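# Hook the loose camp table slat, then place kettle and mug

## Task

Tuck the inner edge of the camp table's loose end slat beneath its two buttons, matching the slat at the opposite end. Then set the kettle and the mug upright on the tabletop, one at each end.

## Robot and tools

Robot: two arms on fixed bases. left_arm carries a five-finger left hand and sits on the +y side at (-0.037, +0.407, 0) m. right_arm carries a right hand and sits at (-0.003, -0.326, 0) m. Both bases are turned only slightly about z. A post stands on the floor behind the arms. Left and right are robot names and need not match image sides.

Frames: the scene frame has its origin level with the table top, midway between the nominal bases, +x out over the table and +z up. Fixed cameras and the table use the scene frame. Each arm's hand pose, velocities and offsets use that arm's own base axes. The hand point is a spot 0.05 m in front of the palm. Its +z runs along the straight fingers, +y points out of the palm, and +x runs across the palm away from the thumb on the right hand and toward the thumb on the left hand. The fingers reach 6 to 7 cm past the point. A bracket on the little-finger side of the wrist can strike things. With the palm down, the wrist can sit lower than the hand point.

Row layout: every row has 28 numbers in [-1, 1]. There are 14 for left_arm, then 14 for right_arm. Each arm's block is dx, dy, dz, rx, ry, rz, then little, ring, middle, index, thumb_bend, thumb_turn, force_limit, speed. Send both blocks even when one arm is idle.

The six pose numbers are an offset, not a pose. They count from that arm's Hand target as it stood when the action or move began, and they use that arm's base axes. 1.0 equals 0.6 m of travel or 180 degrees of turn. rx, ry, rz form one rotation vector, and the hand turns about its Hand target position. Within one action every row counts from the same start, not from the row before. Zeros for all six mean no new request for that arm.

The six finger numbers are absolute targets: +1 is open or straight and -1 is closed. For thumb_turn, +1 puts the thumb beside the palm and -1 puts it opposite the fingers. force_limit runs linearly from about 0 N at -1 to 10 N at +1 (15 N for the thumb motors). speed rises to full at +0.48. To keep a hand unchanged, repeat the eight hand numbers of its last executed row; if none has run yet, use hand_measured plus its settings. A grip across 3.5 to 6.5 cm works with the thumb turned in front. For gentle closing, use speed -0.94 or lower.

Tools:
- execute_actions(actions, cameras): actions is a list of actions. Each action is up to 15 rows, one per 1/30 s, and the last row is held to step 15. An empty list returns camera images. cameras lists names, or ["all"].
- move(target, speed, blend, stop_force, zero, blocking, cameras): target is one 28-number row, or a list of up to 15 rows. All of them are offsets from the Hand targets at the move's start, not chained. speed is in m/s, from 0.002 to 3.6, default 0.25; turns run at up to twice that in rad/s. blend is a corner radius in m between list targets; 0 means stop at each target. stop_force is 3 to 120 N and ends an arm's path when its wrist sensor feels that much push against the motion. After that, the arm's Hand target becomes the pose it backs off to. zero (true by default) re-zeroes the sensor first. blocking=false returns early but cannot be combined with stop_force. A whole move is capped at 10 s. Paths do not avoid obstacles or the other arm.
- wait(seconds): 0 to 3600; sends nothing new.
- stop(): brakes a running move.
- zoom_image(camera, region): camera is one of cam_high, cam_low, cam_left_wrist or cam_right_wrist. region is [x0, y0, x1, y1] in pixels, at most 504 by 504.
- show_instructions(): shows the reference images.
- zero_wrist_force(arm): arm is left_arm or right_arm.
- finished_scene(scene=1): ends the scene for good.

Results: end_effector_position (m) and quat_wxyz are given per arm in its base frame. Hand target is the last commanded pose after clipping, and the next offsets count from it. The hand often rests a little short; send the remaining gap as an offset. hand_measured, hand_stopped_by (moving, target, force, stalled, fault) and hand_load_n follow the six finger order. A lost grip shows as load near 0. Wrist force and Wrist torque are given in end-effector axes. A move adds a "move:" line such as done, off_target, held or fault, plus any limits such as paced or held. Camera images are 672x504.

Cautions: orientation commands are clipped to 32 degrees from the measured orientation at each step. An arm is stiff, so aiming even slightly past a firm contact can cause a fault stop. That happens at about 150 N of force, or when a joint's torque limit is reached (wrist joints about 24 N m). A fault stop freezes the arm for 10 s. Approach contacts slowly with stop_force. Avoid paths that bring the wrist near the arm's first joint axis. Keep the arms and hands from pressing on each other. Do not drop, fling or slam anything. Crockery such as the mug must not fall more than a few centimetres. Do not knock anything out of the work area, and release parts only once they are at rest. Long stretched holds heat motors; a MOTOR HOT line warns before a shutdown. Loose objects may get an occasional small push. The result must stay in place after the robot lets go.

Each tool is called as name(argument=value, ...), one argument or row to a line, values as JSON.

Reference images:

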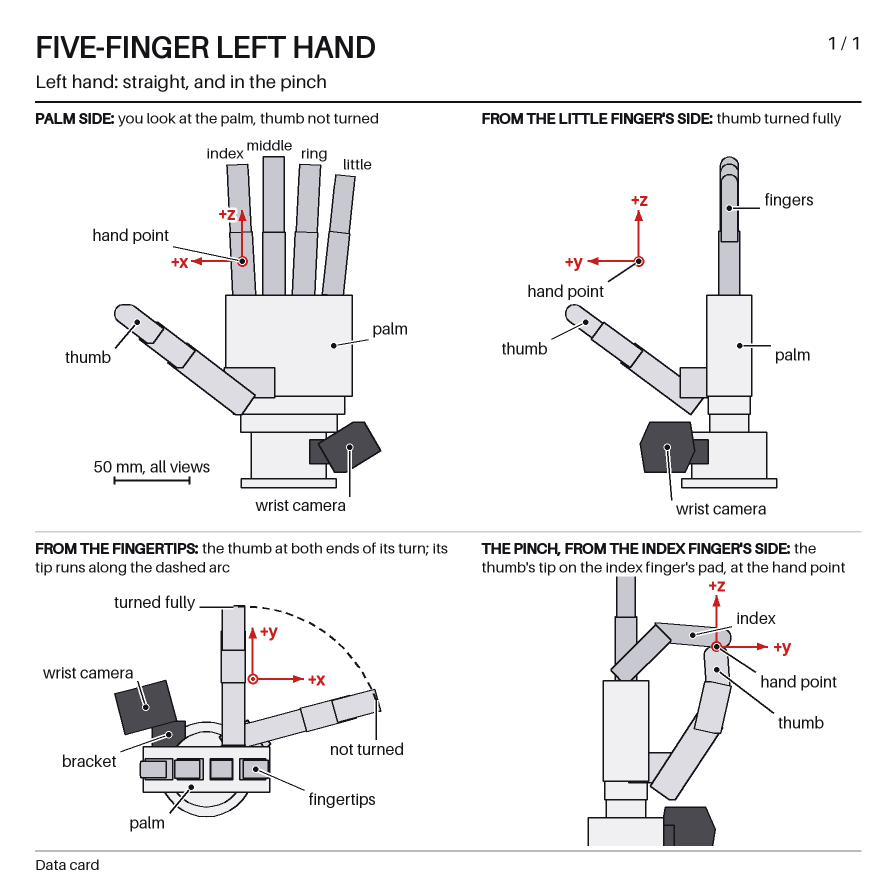

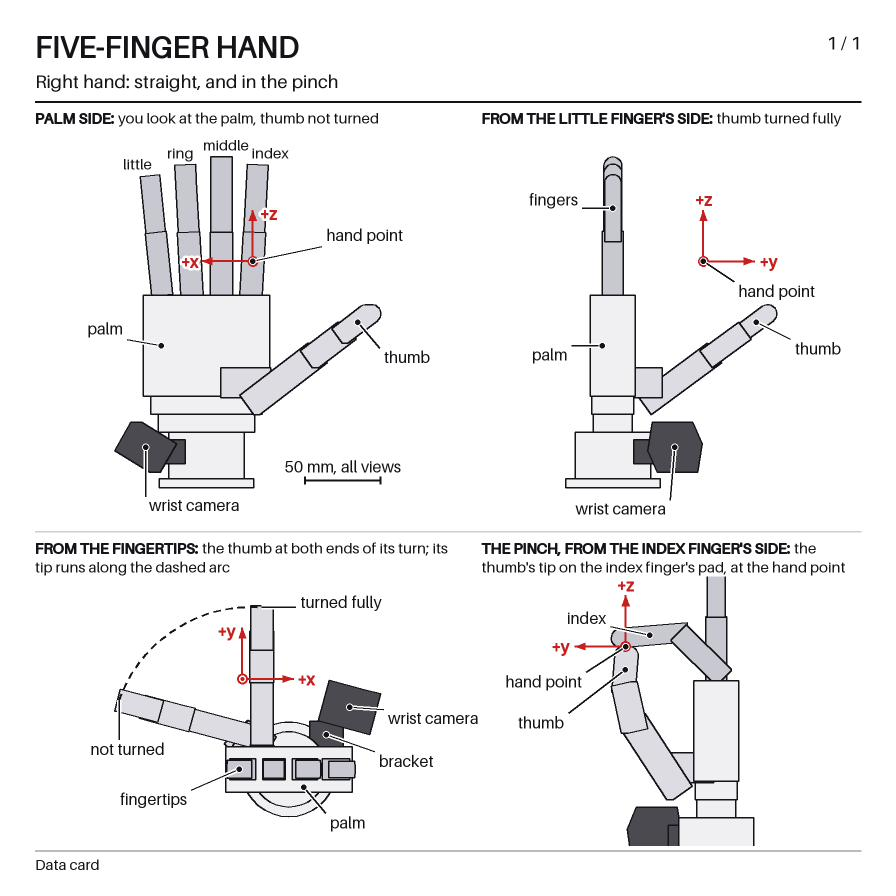

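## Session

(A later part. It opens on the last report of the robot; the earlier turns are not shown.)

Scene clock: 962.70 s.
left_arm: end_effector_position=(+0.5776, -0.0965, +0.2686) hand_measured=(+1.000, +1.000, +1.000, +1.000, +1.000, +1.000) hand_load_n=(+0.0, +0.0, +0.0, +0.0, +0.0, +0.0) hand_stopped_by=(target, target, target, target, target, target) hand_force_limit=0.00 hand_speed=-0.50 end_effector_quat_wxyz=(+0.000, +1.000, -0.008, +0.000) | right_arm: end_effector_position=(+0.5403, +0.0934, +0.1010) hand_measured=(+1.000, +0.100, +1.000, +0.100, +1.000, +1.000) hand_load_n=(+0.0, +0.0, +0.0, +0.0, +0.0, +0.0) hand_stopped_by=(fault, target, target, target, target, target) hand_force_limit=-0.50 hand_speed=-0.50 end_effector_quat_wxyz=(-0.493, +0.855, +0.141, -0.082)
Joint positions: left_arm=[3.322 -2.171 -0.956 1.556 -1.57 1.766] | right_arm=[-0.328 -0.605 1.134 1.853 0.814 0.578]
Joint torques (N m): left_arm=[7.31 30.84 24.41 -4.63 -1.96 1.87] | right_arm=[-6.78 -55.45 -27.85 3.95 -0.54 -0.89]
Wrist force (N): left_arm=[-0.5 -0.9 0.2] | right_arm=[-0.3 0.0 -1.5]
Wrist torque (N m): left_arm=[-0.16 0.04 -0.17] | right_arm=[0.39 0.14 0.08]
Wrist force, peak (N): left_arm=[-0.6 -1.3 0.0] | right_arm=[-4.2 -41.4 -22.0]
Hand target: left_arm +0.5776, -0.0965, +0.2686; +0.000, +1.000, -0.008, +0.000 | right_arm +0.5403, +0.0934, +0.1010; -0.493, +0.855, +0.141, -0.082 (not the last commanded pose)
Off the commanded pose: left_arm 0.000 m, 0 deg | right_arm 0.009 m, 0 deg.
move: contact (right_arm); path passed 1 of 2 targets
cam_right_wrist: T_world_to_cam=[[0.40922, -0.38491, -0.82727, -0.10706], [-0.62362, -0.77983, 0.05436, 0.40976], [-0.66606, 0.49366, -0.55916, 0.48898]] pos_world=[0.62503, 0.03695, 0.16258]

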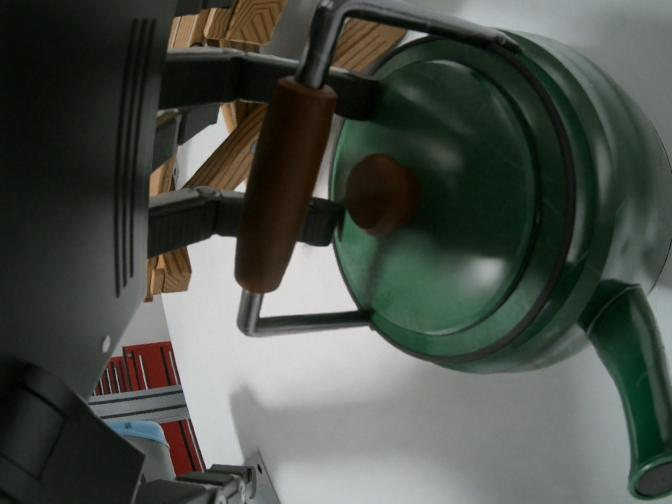

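wait(
  seconds=0.2,
  cameras=["all"],
)

zoom_image(
  camera="cam_high",
  region=[170, 220, 300, 340],
)

zoom_image(
  camera="cam_low",
  region=[300, 220, 420, 340],
)

zoom_image(
  camera="cam_right_wrist",
  region=[150, 0, 450, 300],
)

Scene clock: 970.93 s.
left_arm: end_effector_position=(+0.5776, -0.0965, +0.2686) hand_measured=(+1.000, +1.000, +1.000, +1.000, +1.000, +1.000) hand_load_n=(+0.0, +0.0, +0.0, +0.0, -0.5, +0.0) hand_stopped_by=(target, target, target, target, target, target) hand_force_limit=0.00 hand_speed=-0.50 end_effector_quat_wxyz=(+0.000, +1.000, -0.008, +0.000) | right_arm: end_effector_position=(+0.5403, +0.0934, +0.1010) hand_measured=(+1.000, +0.100, +1.000, +0.100, +1.000, +1.000) hand_load_n=(+0.0, +0.0, +0.0, +0.0, +0.0, +0.0) hand_stopped_by=(fault, target, target, target, target, target) hand_force_limit=-0.50 hand_speed=-0.50 end_effector_quat_wxyz=(-0.493, +0.855, +0.141, -0.082)
Joint positions: left_arm=[3.322 -2.171 -0.956 1.556 -1.57 1.766] | right_arm=[-0.328 -0.605 1.134 1.853 0.814 0.578]
Joint torques (N m): left_arm=[7.62 30.83 23.63 -4.78 -1.87 1.95] | right_arm=[8.63 -56.4 -27.96 3.79 -0.8 0.87]
Wrist force (N): left_arm=[-0.7 -0.8 0.1] | right_arm=[-0.2 0.3 -1.7]
Wrist torque (N m): left_arm=[-0.15 0.06 -0.18] | right_arm=[0.45 0.13 0.09]
Wrist force, peak (N): left_arm=[-0.5 -1.3 0.0] | right_arm=[-0.2 0.1 -2.0]
Hand target: left_arm +0.5776, -0.0965, +0.2686; +0.000, +1.000, -0.008, +0.000 | right_arm +0.5403, +0.0934, +0.1010; -0.493, +0.855, +0.141, -0.082 (not the last commanded pose)
Off the commanded pose: left_arm 0.000 m, 0 deg | right_arm 0.009 m, 0 deg.
wait: 0.20 s; at rest from the start
cam_left_wrist: T_world_to_cam=[[0.29615, 0.95512, 0.00713, -0.08251], [0.79707, -0.25124, 0.54915, -0.64504], [0.52629, -0.15694, -0.83569, 0.01655]] pos_world=[0.52986, -0.08066, 0.36864]
cam_right_wrist: T_world_to_cam=[[0.40922, -0.38491, -0.82727, -0.10706], [-0.62362, -0.77983, 0.05436, 0.40976], [-0.66606, 0.49366, -0.55916, 0.48898]] pos_world=[0.62503, 0.03695, 0.16258]

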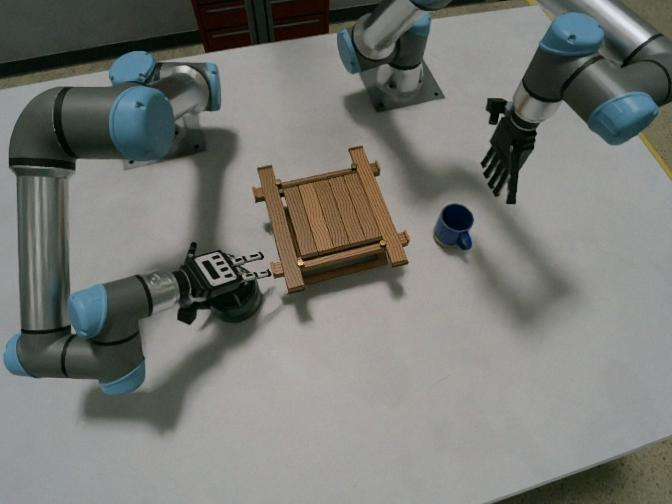

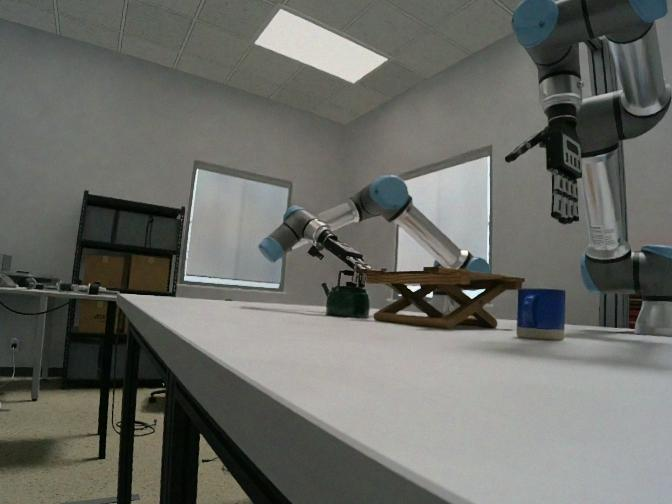

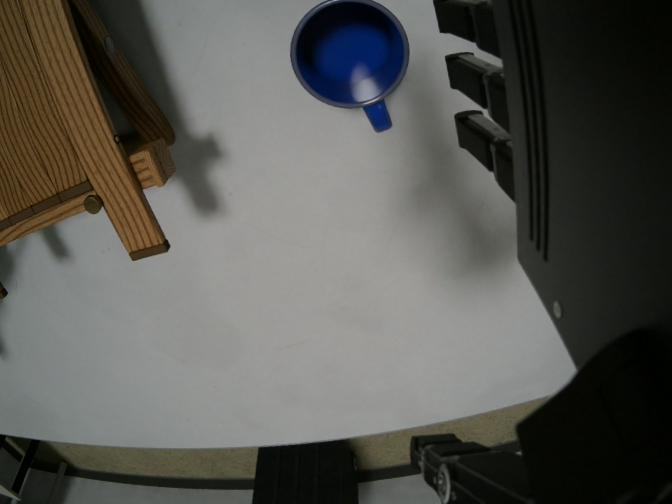

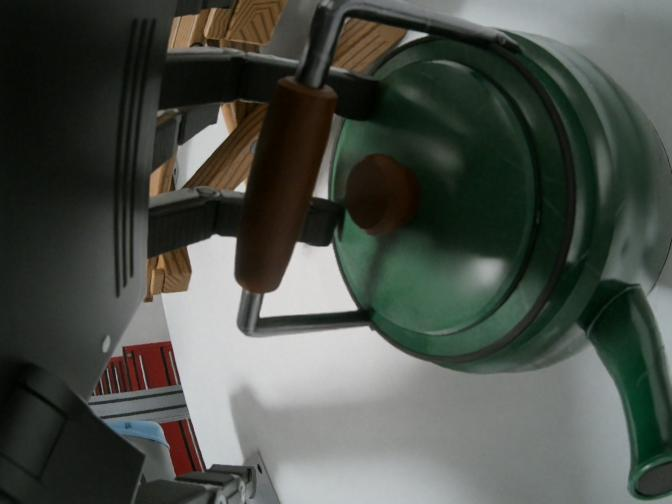

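Scaled by 3.877 from the camera's image (finer frame: 960x720).

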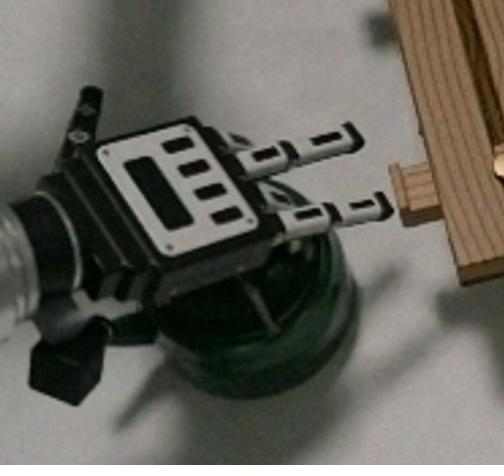

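Scaled by 4.200 from the camera's image (finer frame: 960x720).

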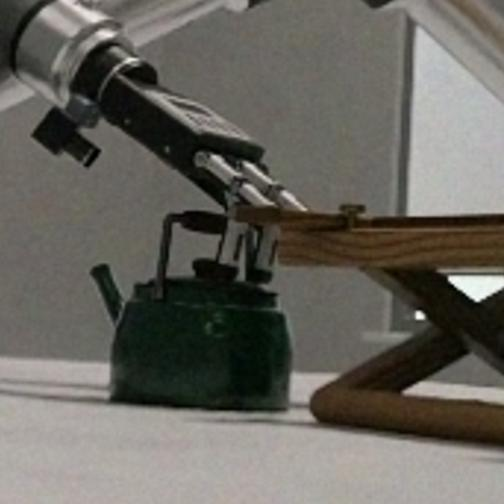

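Scaled by 1.680 from the camera's image (finer frame: 960x720).

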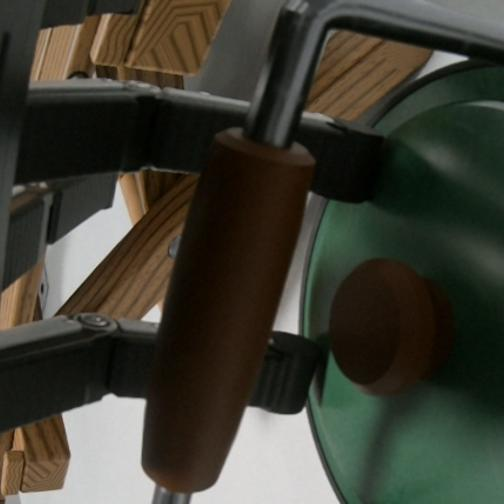

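move(
  target=[0,0,0,0,0,0,1,1,1,1,1,1,0,-0.5,0.0018,0.0007,0.0082,0,0,0,1,0.1,1,0.1,1,1,-0.5,-0.5],
  speed=0.02,
)

move(
  target=[0,0,0,0,0,0,1,1,1,1,1,1,0,-0.5,0,0,0,0,0,0,1,0,1,0,1,1,-0.5,-0.8],
  speed=0.02,
  cameras=["cam_low","cam_right_wrist"],
)

zoom_image(
  camera="cam_low",
  region=[300, 220, 420, 340],
)

Scene clock: 1031.63 s.
left_arm: end_effector_position=(+0.5776, -0.0965, +0.2686) hand_measured=(+1.000, +1.000, +1.000, +1.000, +1.000, +1.000) hand_load_n=(+0.0, +0.0, +0.0, +0.0, +0.0, +0.0) hand_stopped_by=(target, target, target, target, target, target) hand_force_limit=0.00 hand_speed=-0.50 end_effector_quat_wxyz=(+0.000, +1.000, -0.008, +0.000) | right_arm: end_effector_position=(+0.5413, +0.0938, +0.1058) hand_measured=(+1.000, +0.100, +1.000, +0.100, +1.000, +1.000) hand_load_n=(+0.0, +0.0, +0.0, +0.0, +0.0, +0.0) hand_stopped_by=(fault, target, target, target, target, target) hand_force_limit=-0.50 hand_speed=-0.50 end_effector_quat_wxyz=(-0.493, +0.855, +0.141, -0.082)
Joint positions: left_arm=[3.322 -2.171 -0.956 1.556 -1.57 1.766] | right_arm=[-0.327 -0.608 1.128 1.863 0.814 0.579]
Joint torques (N m): left_arm=[6.88 30.84 23.97 -4.88 -1.92 1.95] | right_arm=[11.78 -54.81 -28.73 4.16 -2.18 1.92]
Wrist force (N): left_arm=[-0.7 -1.0 0.2] | right_arm=[-0.5 2.7 -0.6]
Wrist torque (N m): left_arm=[-0.17 0.06 -0.18] | right_arm=[0.48 0.10 0.00]
Wrist force, peak (N): left_arm=[-0.5 -1.3 0.0] | right_arm=[-0.4 2.9 -0.7]
Hand target: left_arm +0.5776, -0.0965, +0.2686; +0.000, +1.000, -0.008, +0.000 | right_arm +0.5413, +0.0938, +0.1059; -0.493, +0.855, +0.141, -0.082
Off the commanded pose: left_arm 0.000 m, 0 deg | right_arm 0.000 m, 0 deg.
move: done

Scene clock: 1032.13 s.
left_arm: end_effector_position=(+0.5776, -0.0965, +0.2686) hand_measured=(+1.000, +1.000, +1.000, +1.000, +1.000, +1.000) hand_load_n=(+0.0, +0.0, +0.0, +0.0, -0.5, +0.0) hand_stopped_by=(target, target, target, target, target, target) hand_force_limit=0.00 hand_speed=-0.50 end_effector_quat_wxyz=(+0.000, +1.000, -0.008, +0.000) | right_arm: end_effector_position=(+0.5413, +0.0938, +0.1059) hand_measured=(+1.000, +0.000, +1.000, +0.000, +1.000, +1.000) hand_load_n=(+0.0, +0.0, +0.0, +0.0, +0.0, -0.5) hand_stopped_by=(fault, target, target, target, target, target) hand_force_limit=-0.50 hand_speed=-0.80 end_effector_quat_wxyz=(-0.493, +0.855, +0.141, -0.082)
Joint positions: left_arm=[3.322 -2.171 -0.956 1.556 -1.57 1.766] | right_arm=[-0.327 -0.609 1.127 1.863 0.814 0.579]
Joint torques (N m): left_arm=[6.7 30.57 23.67 -4.73 -1.83 1.91] | right_arm=[13.39 -56.89 -27.31 4.45 -2.23 1.67]
Wrist force (N): left_arm=[-0.4 -1.0 0.1] | right_arm=[-0.3 2.5 -0.6]
Wrist torque (N m): left_arm=[-0.17 0.02 -0.15] | right_arm=[0.45 0.09 0.00]
Wrist force, peak (N): left_arm=[-0.5 -1.3 0.2] | right_arm=[-0.5 2.7 -0.6]
Hand target: left_arm +0.5776, -0.0965, +0.2686; +0.000, +1.000, -0.008, +0.000 | right_arm +0.5413, +0.0938, +0.1059; -0.493, +0.855, +0.141, -0.082
Off the commanded pose: left_arm 0.000 m, 0 deg | right_arm 0.000 m, 0 deg.
move: done
cam_right_wrist: T_world_to_cam=[[0.40922, -0.38491, -0.82727, -0.1033], [-0.62362, -0.77983, 0.05436, 0.41049], [-0.66606, 0.49366, -0.55916, 0.49225]] pos_world=[0.62613, 0.03735, 0.16748]

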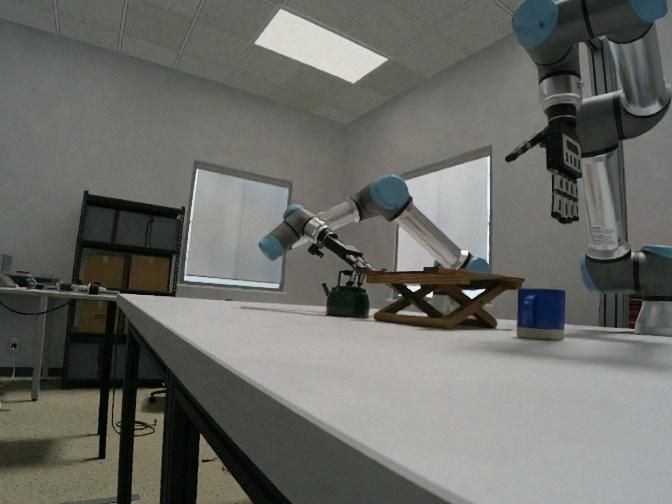

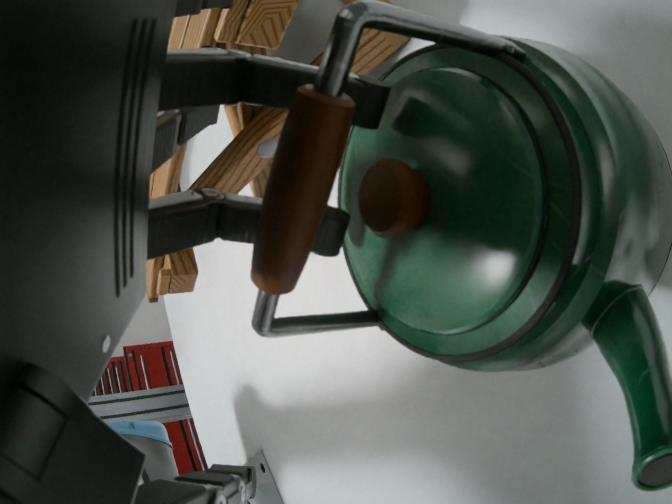

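Scaled by 4.200 from the camera's image (finer frame: 960x720).

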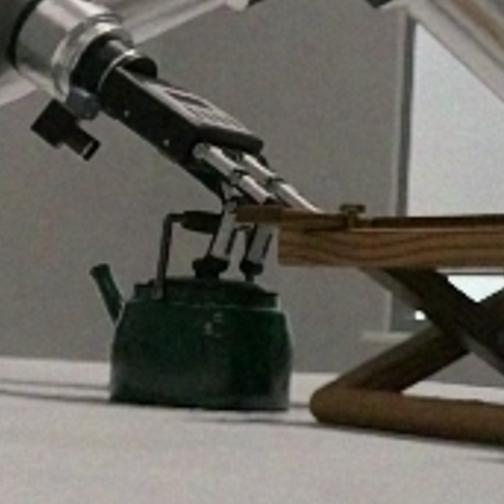

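move(
  target=[
    [0,0,0,0,0,0,1,1,1,1,1,1,0,-0.5,0,0,-0.0065,0,0,0,1,0,1,0,1,1,-0.5,-0.8],
    [0,0,0,0,0,0,1,1,1,1,1,1,0,-0.5,0,0,-0.0066,0,0,0,1,-0.25,1,-0.25,1,1,-0.5,-0.8],
    [0,0,0,0,0,0,1,1,1,1,1,1,0,-0.5,0,0,-0.0148,0,0,0,1,-0.25,1,-0.25,1,1,-0.5,-0.8],
  ],
  speed=0.02,
  cameras=["cam_low","cam_right_wrist"],
)

zoom_image(
  camera="cam_low",
  region=[300, 220, 420, 340],
)

Scene clock: 1046.30 s.
left_arm: end_effector_position=(+0.5776, -0.0965, +0.2686) hand_measured=(+1.000, +1.000, +1.000, +1.000, +1.000, +1.000) hand_load_n=(+0.0, +0.0, +0.0, +0.0, +0.0, +0.0) hand_stopped_by=(target, target, target, target, target, target) hand_force_limit=0.00 hand_speed=-0.50 end_effector_quat_wxyz=(+0.000, +1.000, -0.008, +0.000) | right_arm: end_effector_position=(+0.5413, +0.0938, +0.0973) hand_measured=(+1.000, -0.250, +1.000, -0.250, +1.000, +1.000) hand_load_n=(+0.0, +0.0, -0.5, +0.0, +0.0, +0.0) hand_stopped_by=(fault, target, target, target, target, target) hand_force_limit=-0.50 hand_speed=-0.80 end_effector_quat_wxyz=(-0.493, +0.855, +0.141, -0.082)
Joint positions: left_arm=[3.322 -2.171 -0.956 1.556 -1.57 1.766] | right_arm=[-0.327 -0.597 1.13 1.849 0.814 0.579]
Joint torques (N m): left_arm=[6.13 31.38 23.95 -4.66 -1.88 1.91] | right_arm=[10.96 -37.42 -1.98 0.74 -1.68 1.43]
Wrist force (N): left_arm=[-0.5 -1.1 0.1] | right_arm=[-0.6 2.6 -0.6]
Wrist torque (N m): left_arm=[-0.19 0.04 -0.16] | right_arm=[0.46 0.12 -0.01]
Wrist force, peak (N): left_arm=[-0.4 -1.4 0.2] | right_arm=[-0.8 2.8 -0.7]
Hand target: left_arm +0.5776, -0.0965, +0.2686; +0.000, +1.000, -0.008, +0.000 | right_arm +0.5413, +0.0938, +0.0971; -0.493, +0.855, +0.141, -0.082
Off the commanded pose: left_arm 0.000 m, 0 deg | right_arm 0.000 m, 0 deg.
move: done
cam_right_wrist: T_world_to_cam=[[0.40922, -0.38491, -0.82727, -0.11042], [-0.62362, -0.77983, 0.05436, 0.41096], [-0.66606, 0.49366, -0.55916, 0.48744]] pos_world=[0.62613, 0.03735, 0.15888]

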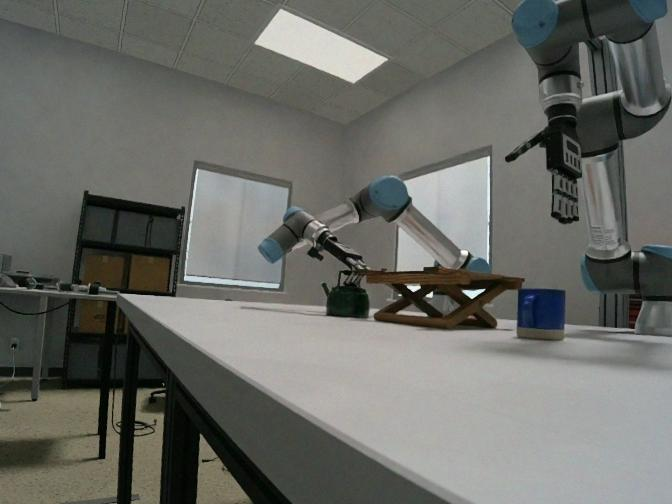

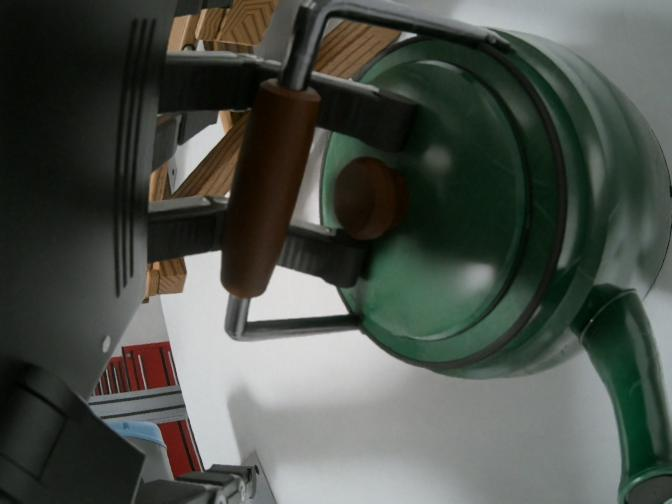

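Scaled by 4.200 from the camera's image (finer frame: 960x720).

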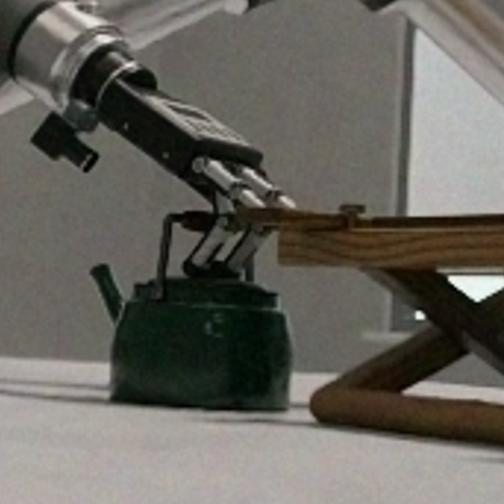

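move(
  target=[
    [0,0,0,0,0,0,1,1,1,1,1,1,0,-0.5,0,0,0,0,0,0,1,-0.35,1,-0.35,1,1,-0.5,-0.85],
    [0,0,0,0,0,0,1,1,1,1,1,1,0,-0.5,0,0,-0.0059,0,0,0,1,-0.45,1,-0.45,1,1,-0.5,-0.85],
    [0,0,0,0,0,0,1,1,1,1,1,1,0,-0.5,0,0,-0.0115,0,0,0,1,-0.6,1,-0.6,1,1,-0.5,-0.85],
  ],
  speed=0.02,
  cameras=["cam_low","cam_right_wrist"],
)

zoom_image(
  camera="cam_low",
  region=[300, 220, 420, 340],
)

Scene clock: 1052.77 s.
left_arm: end_effector_position=(+0.5776, -0.0965, +0.2686) hand_measured=(+1.000, +1.000, +1.000, +1.000, +1.000, +1.000) hand_load_n=(+0.0, +0.0, +0.0, +0.0, +0.0, +0.0) hand_stopped_by=(target, target, target, target, target, target) hand_force_limit=0.00 hand_speed=-0.50 end_effector_quat_wxyz=(+0.000, +1.000, -0.008, +0.000) | right_arm: end_effector_position=(+0.5413, +0.0938, +0.0902) hand_measured=(+1.000, -0.600, +1.000, -0.600, +1.000, +1.000) hand_load_n=(+0.0, +0.0, +0.0, +0.0, +0.0, -0.5) hand_stopped_by=(fault, target, target, target, target, target) hand_force_limit=-0.50 hand_speed=-0.85 end_effector_quat_wxyz=(-0.493, +0.855, +0.141, -0.082)
Joint positions: left_arm=[3.322 -2.171 -0.956 1.556 -1.57 1.766] | right_arm=[-0.327 -0.588 1.132 1.838 0.814 0.579]
Joint torques (N m): left_arm=[6.39 31.06 23.56 -4.67 -1.9 1.98] | right_arm=[9.41 -38.41 -1.8 0.29 -0.56 0.35]
Wrist force (N): left_arm=[-0.5 -1.1 0.0] | right_arm=[-0.5 2.4 -0.8]
Wrist torque (N m): left_arm=[-0.19 0.04 -0.16] | right_arm=[0.46 0.12 -0.01]
Wrist force, peak (N): left_arm=[-0.5 -1.4 0.1] | right_arm=[-0.5 2.9 -0.5]
Hand target: left_arm +0.5776, -0.0965, +0.2686; +0.000, +1.000, -0.008, +0.000 | right_arm +0.5413, +0.0938, +0.0902; -0.493, +0.855, +0.141, -0.082
Off the commanded pose: left_arm 0.000 m, 0 deg | right_arm 0.000 m, 0 deg.
move: done
cam_right_wrist: T_world_to_cam=[[0.40922, -0.38491, -0.82727, -0.11637], [-0.62362, -0.77983, 0.05436, 0.41135], [-0.66606, 0.49366, -0.55916, 0.48342]] pos_world=[0.62613, 0.03735, 0.15168]

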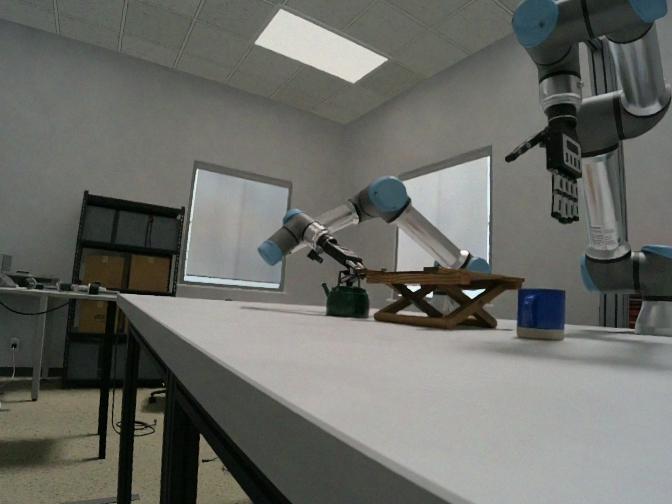

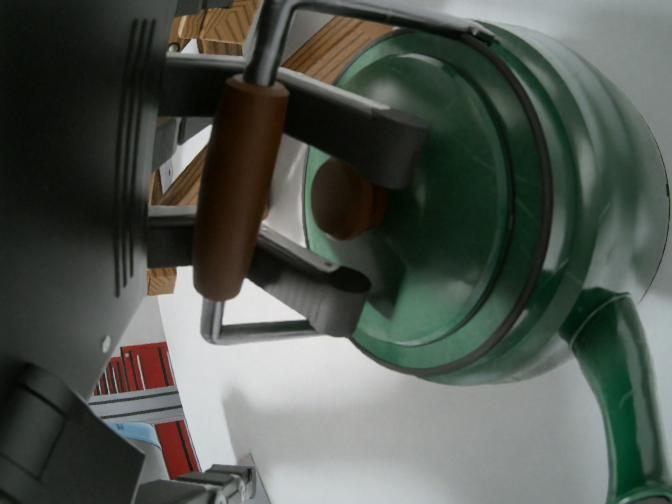

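Scaled by 4.200 from the camera's image (finer frame: 960x720).

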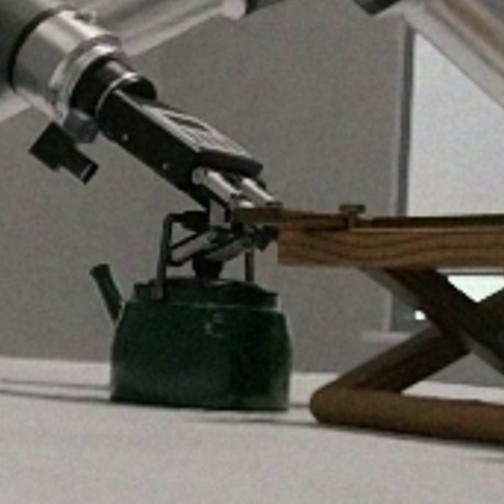

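move(
  target=[
    [0,0,0,0,0,0,1,1,1,1,1,1,0,-0.5,0,0,-0.0065,0,0,0,1,-0.6,1,-0.6,1,1,-0.5,-0.85],
    [0,0,0,0,0,0,1,1,1,1,1,1,0,-0.5,0,0,-0.0066,0,0,0,1,-0.75,1,-0.75,1,1,-0.5,-0.85],
    [0,0,0,0,0,0,1,1,1,1,1,1,0,-0.5,0,0,-0.012,0,0,0,1,-0.88,1,-0.88,1,1,-0.5,-0.85],
  ],
  speed=0.02,
  cameras=["cam_low","cam_right_wrist"],
)

zoom_image(
  camera="cam_low",
  region=[300, 220, 420, 340],
)

Scene clock: 1059.83 s.
left_arm: end_effector_position=(+0.5776, -0.0965, +0.2686) hand_measured=(+1.000, +1.000, +1.000, +1.000, +1.000, +1.000) hand_load_n=(+0.0, +0.0, +0.0, +0.0, +0.0, +0.0) hand_stopped_by=(target, target, target, target, target, target) hand_force_limit=0.00 hand_speed=-0.50 end_effector_quat_wxyz=(+0.000, +1.000, -0.008, +0.000) | right_arm: end_effector_position=(+0.5413, +0.0938, +0.0830) hand_measured=(+1.000, -0.880, +1.000, -0.880, +1.000, +1.000) hand_load_n=(+0.0, +0.0, +0.0, +0.0, +0.0, +0.0) hand_stopped_by=(fault, target, target, target, target, target) hand_force_limit=-0.50 hand_speed=-0.85 end_effector_quat_wxyz=(-0.493, +0.855, +0.141, -0.082)
Joint positions: left_arm=[3.322 -2.171 -0.956 1.556 -1.57 1.766] | right_arm=[-0.327 -0.578 1.133 1.827 0.814 0.579]
Joint torques (N m): left_arm=[5.58 31.36 23.86 -4.75 -1.84 1.85] | right_arm=[9.5 -37.28 -3.72 0.37 -0.96 -0.22]
Wrist force (N): left_arm=[-0.6 -1.2 0.0] | right_arm=[-0.4 2.6 -0.3]
Wrist torque (N m): left_arm=[-0.20 0.04 -0.16] | right_arm=[0.46 0.11 0.00]
Wrist force, peak (N): left_arm=[-0.7 -1.2 0.1] | right_arm=[-0.5 2.8 -0.6]
Hand target: left_arm +0.5776, -0.0965, +0.2686; +0.000, +1.000, -0.008, +0.000 | right_arm +0.5413, +0.0938, +0.0830; -0.493, +0.855, +0.141, -0.082
Off the commanded pose: left_arm 0.000 m, 0 deg | right_arm 0.000 m, 0 deg.
move: done
cam_right_wrist: T_world_to_cam=[[0.40922, -0.38491, -0.82727, -0.12233], [-0.62362, -0.77983, 0.05436, 0.41174], [-0.66606, 0.49366, -0.55916, 0.47939]] pos_world=[0.62613, 0.03735, 0.14448]

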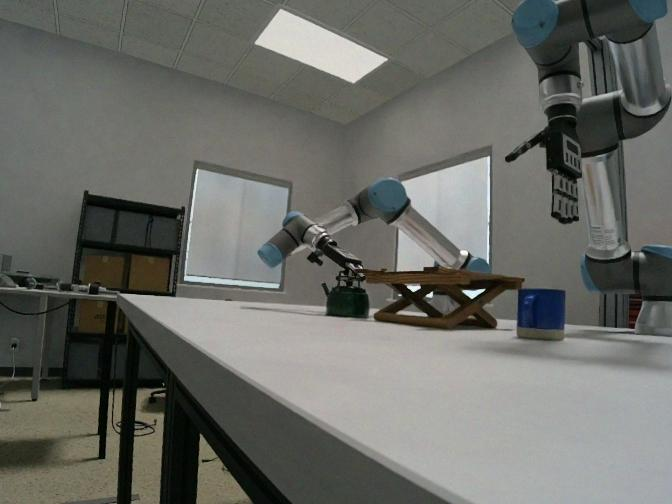

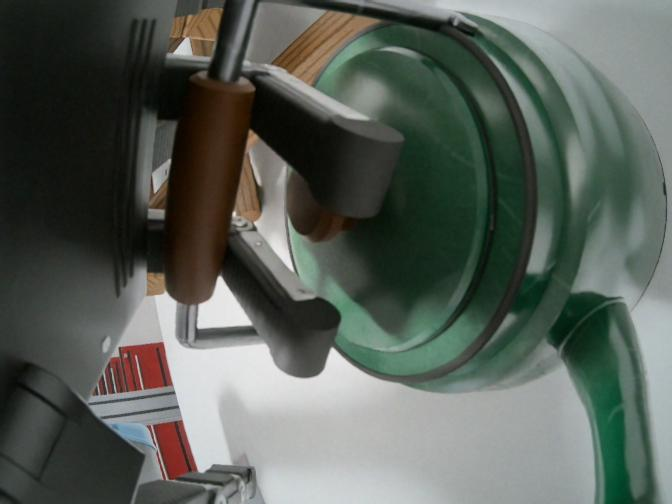

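Scaled by 4.200 from the camera's image (finer frame: 960x720).

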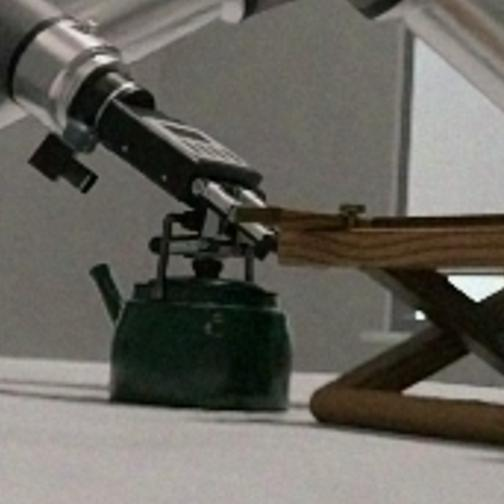

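move(
  target=[
    [0,0,0,0,0,0,1,1,1,1,1,1,0,-0.5,0,0,-0.005,0,0,0,1,-0.88,1,-0.88,1,1,-0.5,-0.9],
    [0,0,0,0,0,0,1,1,1,1,1,1,0,-0.5,0,0,-0.0051,0,0,0,1,-1,1,-1,1,1,-0.5,-0.9],
  ],
  speed=0.02,
  cameras=["cam_low","cam_right_wrist","cam_high"],
)

zoom_image(
  camera="cam_low",
  region=[300, 220, 420, 340],
)

zoom_image(
  camera="cam_high",
  region=[170, 220, 300, 340],
)

Scene clock: 1065.50 s.
left_arm: end_effector_position=(+0.5776, -0.0965, +0.2686) hand_measured=(+1.000, +1.000, +1.000, +1.000, +1.000, +1.000) hand_load_n=(+0.0, +0.0, +0.0, +0.0, +0.0, +0.0) hand_stopped_by=(target, target, target, target, target, target) hand_force_limit=0.00 hand_speed=-0.50 end_effector_quat_wxyz=(+0.000, +1.000, -0.008, +0.000) | right_arm: end_effector_position=(+0.5413, +0.0938, +0.0799) hand_measured=(+1.000, -1.000, +1.000, -1.000, +1.000, +1.000) hand_load_n=(+0.0, +0.0, +0.0, +0.0, +0.0, +0.0) hand_stopped_by=(fault, target, target, target, target, target) hand_force_limit=-0.50 hand_speed=-0.90 end_effector_quat_wxyz=(-0.493, +0.855, +0.141, -0.082)
Joint positions: left_arm=[3.322 -2.171 -0.956 1.556 -1.57 1.766] | right_arm=[-0.327 -0.574 1.134 1.822 0.814 0.579]
Joint torques (N m): left_arm=[6.3 31.48 22.86 -4.69 -1.89 1.85] | right_arm=[9.28 -37.94 -2.69 0.5 -1.64 -0.5]
Wrist force (N): left_arm=[-0.6 -1.1 0.1] | right_arm=[-0.5 2.6 -0.3]
Wrist torque (N m): left_arm=[-0.18 0.05 -0.16] | right_arm=[0.46 0.11 0.00]
Wrist force, peak (N): left_arm=[-0.7 -1.3 0.0] | right_arm=[-0.7 2.7 -0.4]
Hand target: left_arm +0.5776, -0.0965, +0.2686; +0.000, +1.000, -0.008, +0.000 | right_arm +0.5413, +0.0938, +0.0799; -0.493, +0.855, +0.141, -0.082
Off the commanded pose: left_arm 0.000 m, 0 deg | right_arm 0.000 m, 0 deg.
move: done
cam_right_wrist: T_world_to_cam=[[0.40922, -0.38491, -0.82727, -0.12481], [-0.62362, -0.77983, 0.05436, 0.4119], [-0.66606, 0.49366, -0.55916, 0.47772]] pos_world=[0.62613, 0.03735, 0.14148]
Images, in order (width x height): cam_high 672x504, cam_low 672x504, cam_right_wrist 672x504.

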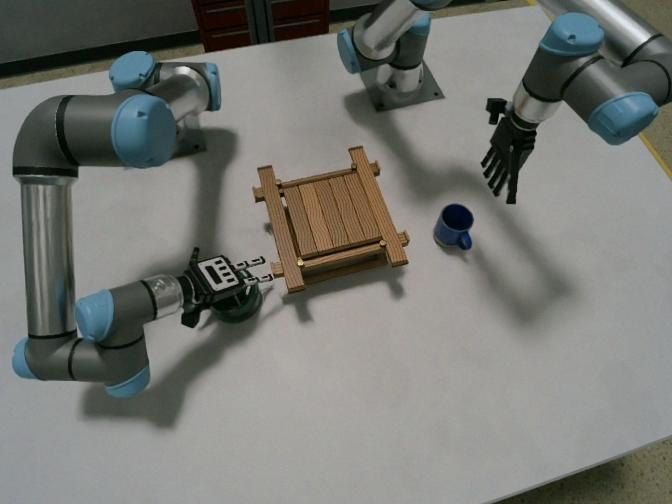

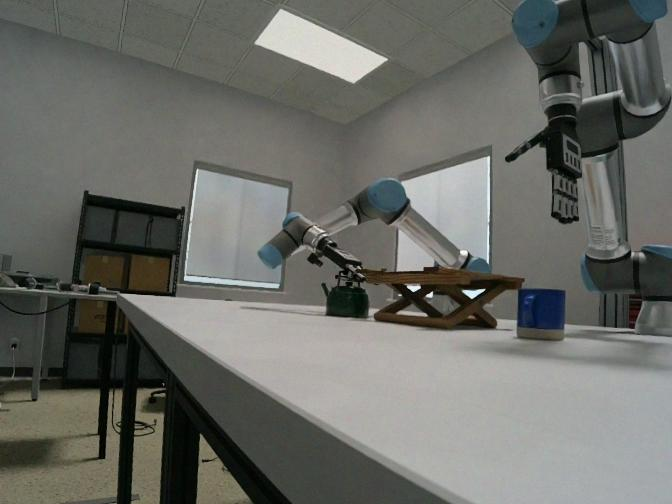

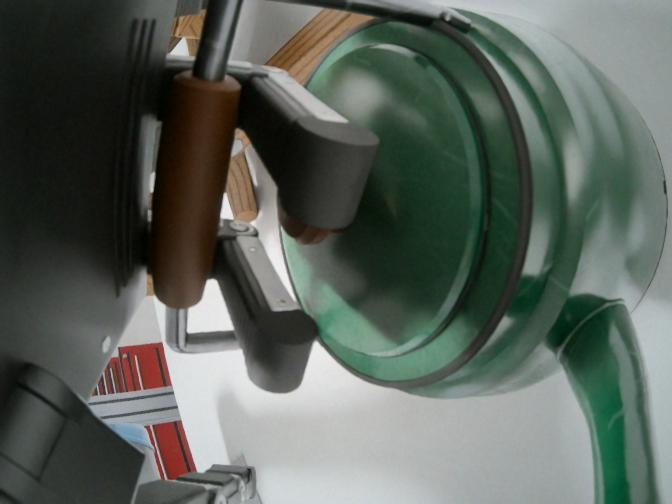

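Scaled by 4.200 from the camera's image (finer frame: 960x720).

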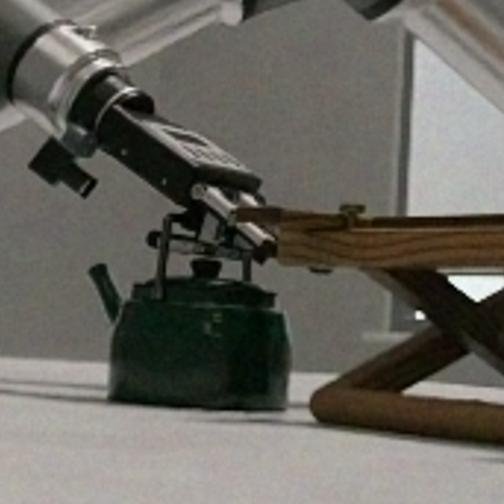

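Scaled by 3.877 from the camera's image (finer frame: 960x720).

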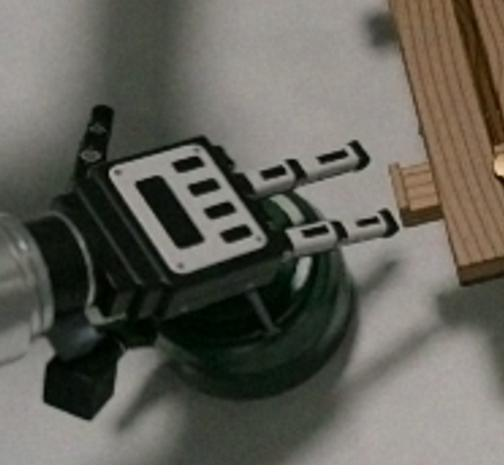

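move(
  target=[0,0,0,0,0,0,1,1,1,1,1,1,0,-0.5,0,0,0.02,0,0,0,1,-1,1,-1,1,1,-0.5,-0.9],
  speed=0.01,
  cameras=["cam_low","cam_right_wrist"],
)

zoom_image(
  camera="cam_low",
  region=[300, 220, 420, 340],
)

Scene clock: 1072.27 s.
left_arm: end_effector_position=(+0.5776, -0.0965, +0.2686) hand_measured=(+1.000, +1.000, +1.000, +1.000, +1.000, +1.000) hand_load_n=(-0.5, +0.0, +0.0, +0.0, +0.0, -0.5) hand_stopped_by=(target, target, target, target, target, target) hand_force_limit=0.00 hand_speed=-0.50 end_effector_quat_wxyz=(+0.000, +1.000, -0.008, +0.000) | right_arm: end_effector_position=(+0.5413, +0.0938, +0.0917) hand_measured=(+1.000, -1.000, +1.000, -1.000, +1.000, +1.000) hand_load_n=(+0.0, +1.0, +0.0, +0.5, +0.0, +0.0) hand_stopped_by=(fault, target, target, target, target, target) hand_force_limit=-0.50 hand_speed=-0.90 end_effector_quat_wxyz=(-0.493, +0.855, +0.141, -0.082)
Joint positions: left_arm=[3.322 -2.171 -0.956 1.556 -1.57 1.766] | right_arm=[-0.327 -0.59 1.131 1.84 0.814 0.579]
Joint torques (N m): left_arm=[5.48 30.56 23.19 -4.71 -1.9 1.87] | right_arm=[6.12 -58.71 -28.07 4.8 -2.08 0.13]
Wrist force (N): left_arm=[-0.5 -1.0 0.0] | right_arm=[-0.3 6.5 1.2]
Wrist torque (N m): left_arm=[-0.18 0.03 -0.16] | right_arm=[0.61 0.05 0.10]
Wrist force, peak (N): left_arm=[-0.5 -1.3 0.0] | right_arm=[-0.3 6.6 1.1]
Hand target: left_arm +0.5776, -0.0965, +0.2686; +0.000, +1.000, -0.008, +0.000 | right_arm +0.5413, +0.0938, +0.0919; -0.493, +0.855, +0.141, -0.082
Off the commanded pose: left_arm 0.000 m, 0 deg | right_arm 0.000 m, 0 deg.
move: done
cam_right_wrist: T_world_to_cam=[[0.40922, -0.38491, -0.82727, -0.11513], [-0.62362, -0.77983, 0.05436, 0.41127], [-0.66606, 0.49366, -0.55916, 0.48426]] pos_world=[0.62613, 0.03735, 0.15318]

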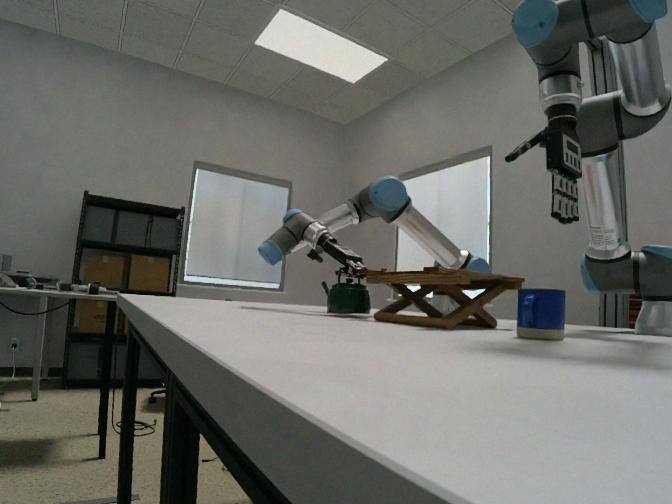

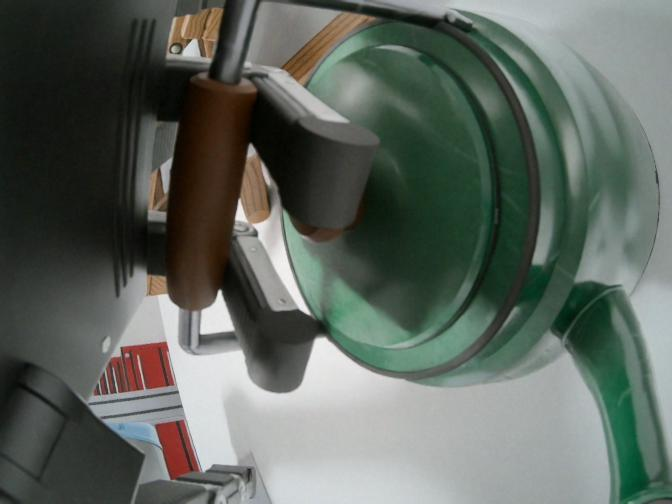

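Scaled by 4.200 from the camera's image (finer frame: 960x720).

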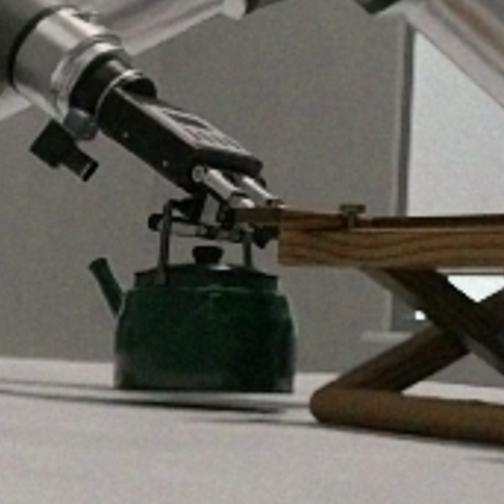

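move(
  target=[0,0,0,0,0,0,1,1,1,1,1,1,0,-0.5,0.005,-0.016,0.235,0,0,0,1,-1,1,-1,1,1,-0.5,-0.9],
  speed=0.04,
  cameras=["all"],
)

zoom_image(
  camera="cam_low",
  region=[300, 160, 480, 340],
)

Scene clock: 1083.70 s.
left_arm: end_effector_position=(+0.5776, -0.0965, +0.2686) hand_measured=(+1.000, +1.000, +1.000, +1.000, +1.000, +1.000) hand_load_n=(+0.0, +0.0, +0.0, +0.0, +0.0, +0.0) hand_stopped_by=(target, target, target, target, target, target) hand_force_limit=0.00 hand_speed=-0.50 end_effector_quat_wxyz=(+0.000, +1.000, -0.008, +0.000) | right_arm: end_effector_position=(+0.5443, +0.0842, +0.2327) hand_measured=(+1.000, -1.000, +1.000, -1.000, +1.000, +1.000) hand_load_n=(+0.0, +1.0, -0.5, +0.5, +0.5, +0.0) hand_stopped_by=(fault, target, target, target, target, target) hand_force_limit=-0.50 hand_speed=-0.90 end_effector_quat_wxyz=(-0.493, +0.855, +0.141, -0.082)
Joint positions: left_arm=[3.322 -2.171 -0.956 1.556 -1.57 1.766] | right_arm=[-0.34 -0.732 1.014 2.108 0.823 0.567]
Joint torques (N m): left_arm=[4.93 31.4 23.23 -4.68 -1.78 1.79] | right_arm=[-13.67 -58.83 -31.53 4.7 0.62 -1.68]
Wrist force (N): left_arm=[-0.6 -1.2 0.0] | right_arm=[-0.5 6.4 1.3]
Wrist torque (N m): left_arm=[-0.20 0.05 -0.17] | right_arm=[0.62 0.02 0.24]
Wrist force, peak (N): left_arm=[-0.8 -1.2 0.2] | right_arm=[-0.3 6.8 1.2]
Hand target: left_arm +0.5776, -0.0965, +0.2686; +0.000, +1.000, -0.008, +0.000 | right_arm +0.5443, +0.0842, +0.2329; -0.493, +0.855, +0.141, -0.082
Off the commanded pose: left_arm 0.000 m, 0 deg | right_arm 0.000 m, 0 deg.
move: done
cam_left_wrist: T_world_to_cam=[[0.29615, 0.95512, 0.00713, -0.08251], [0.79707, -0.25124, 0.54915, -0.64504], [0.52629, -0.15694, -0.83569, 0.01655]] pos_world=[0.52986, -0.08066, 0.36864]
cam_right_wrist: T_world_to_cam=[[0.40922, -0.38491, -0.82727, -0.00333], [-0.62362, -0.77983, 0.05436, 0.39798], [-0.66606, 0.49366, -0.55916, 0.56989]] pos_world=[0.62913, 0.02775, 0.29428]

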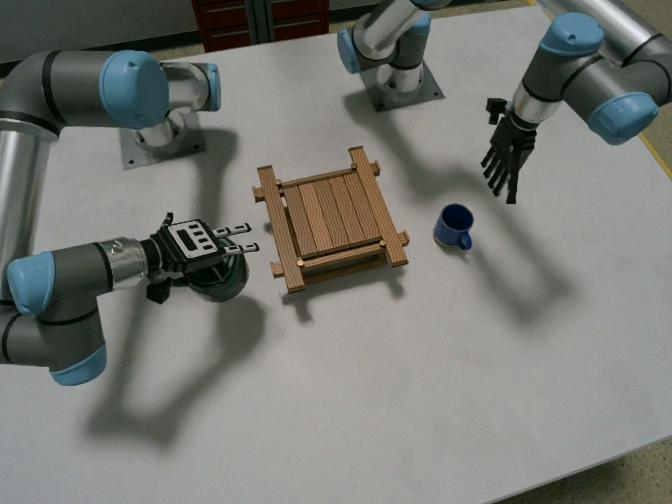

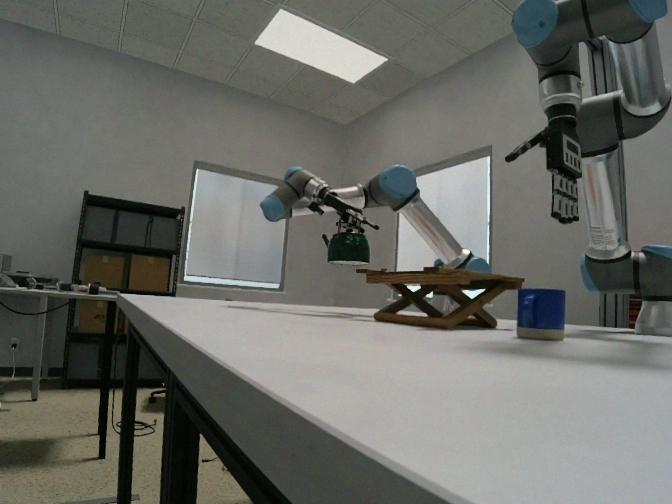

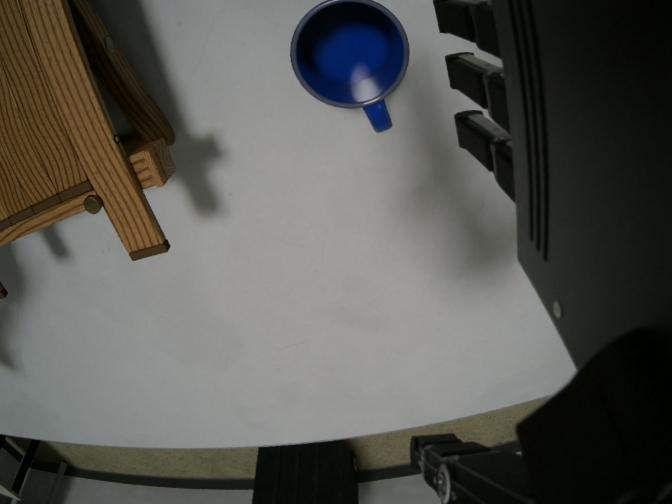

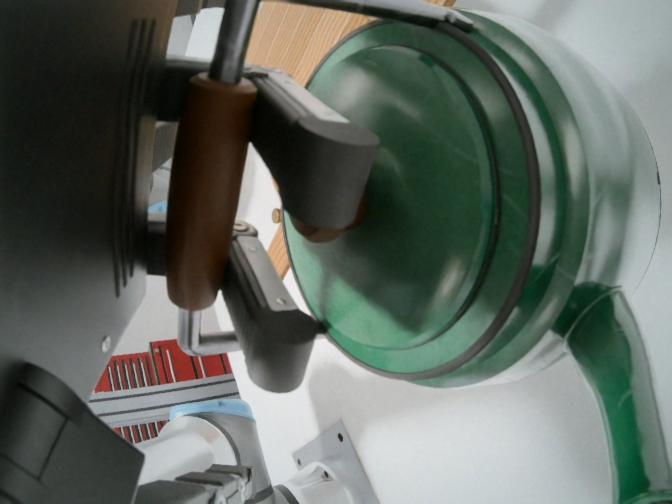

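Scaled by 2.800 from the camera's image (finer frame: 960x720).

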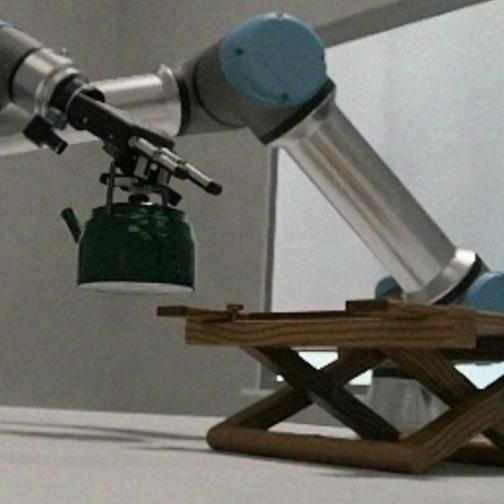

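zoom_image(
  camera="cam_high",
  region=[140, 200, 300, 320],
)

Scaled by 3.150 from the camera's image (finer frame: 960x720).

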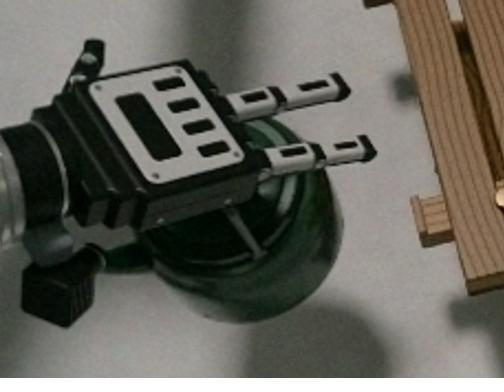

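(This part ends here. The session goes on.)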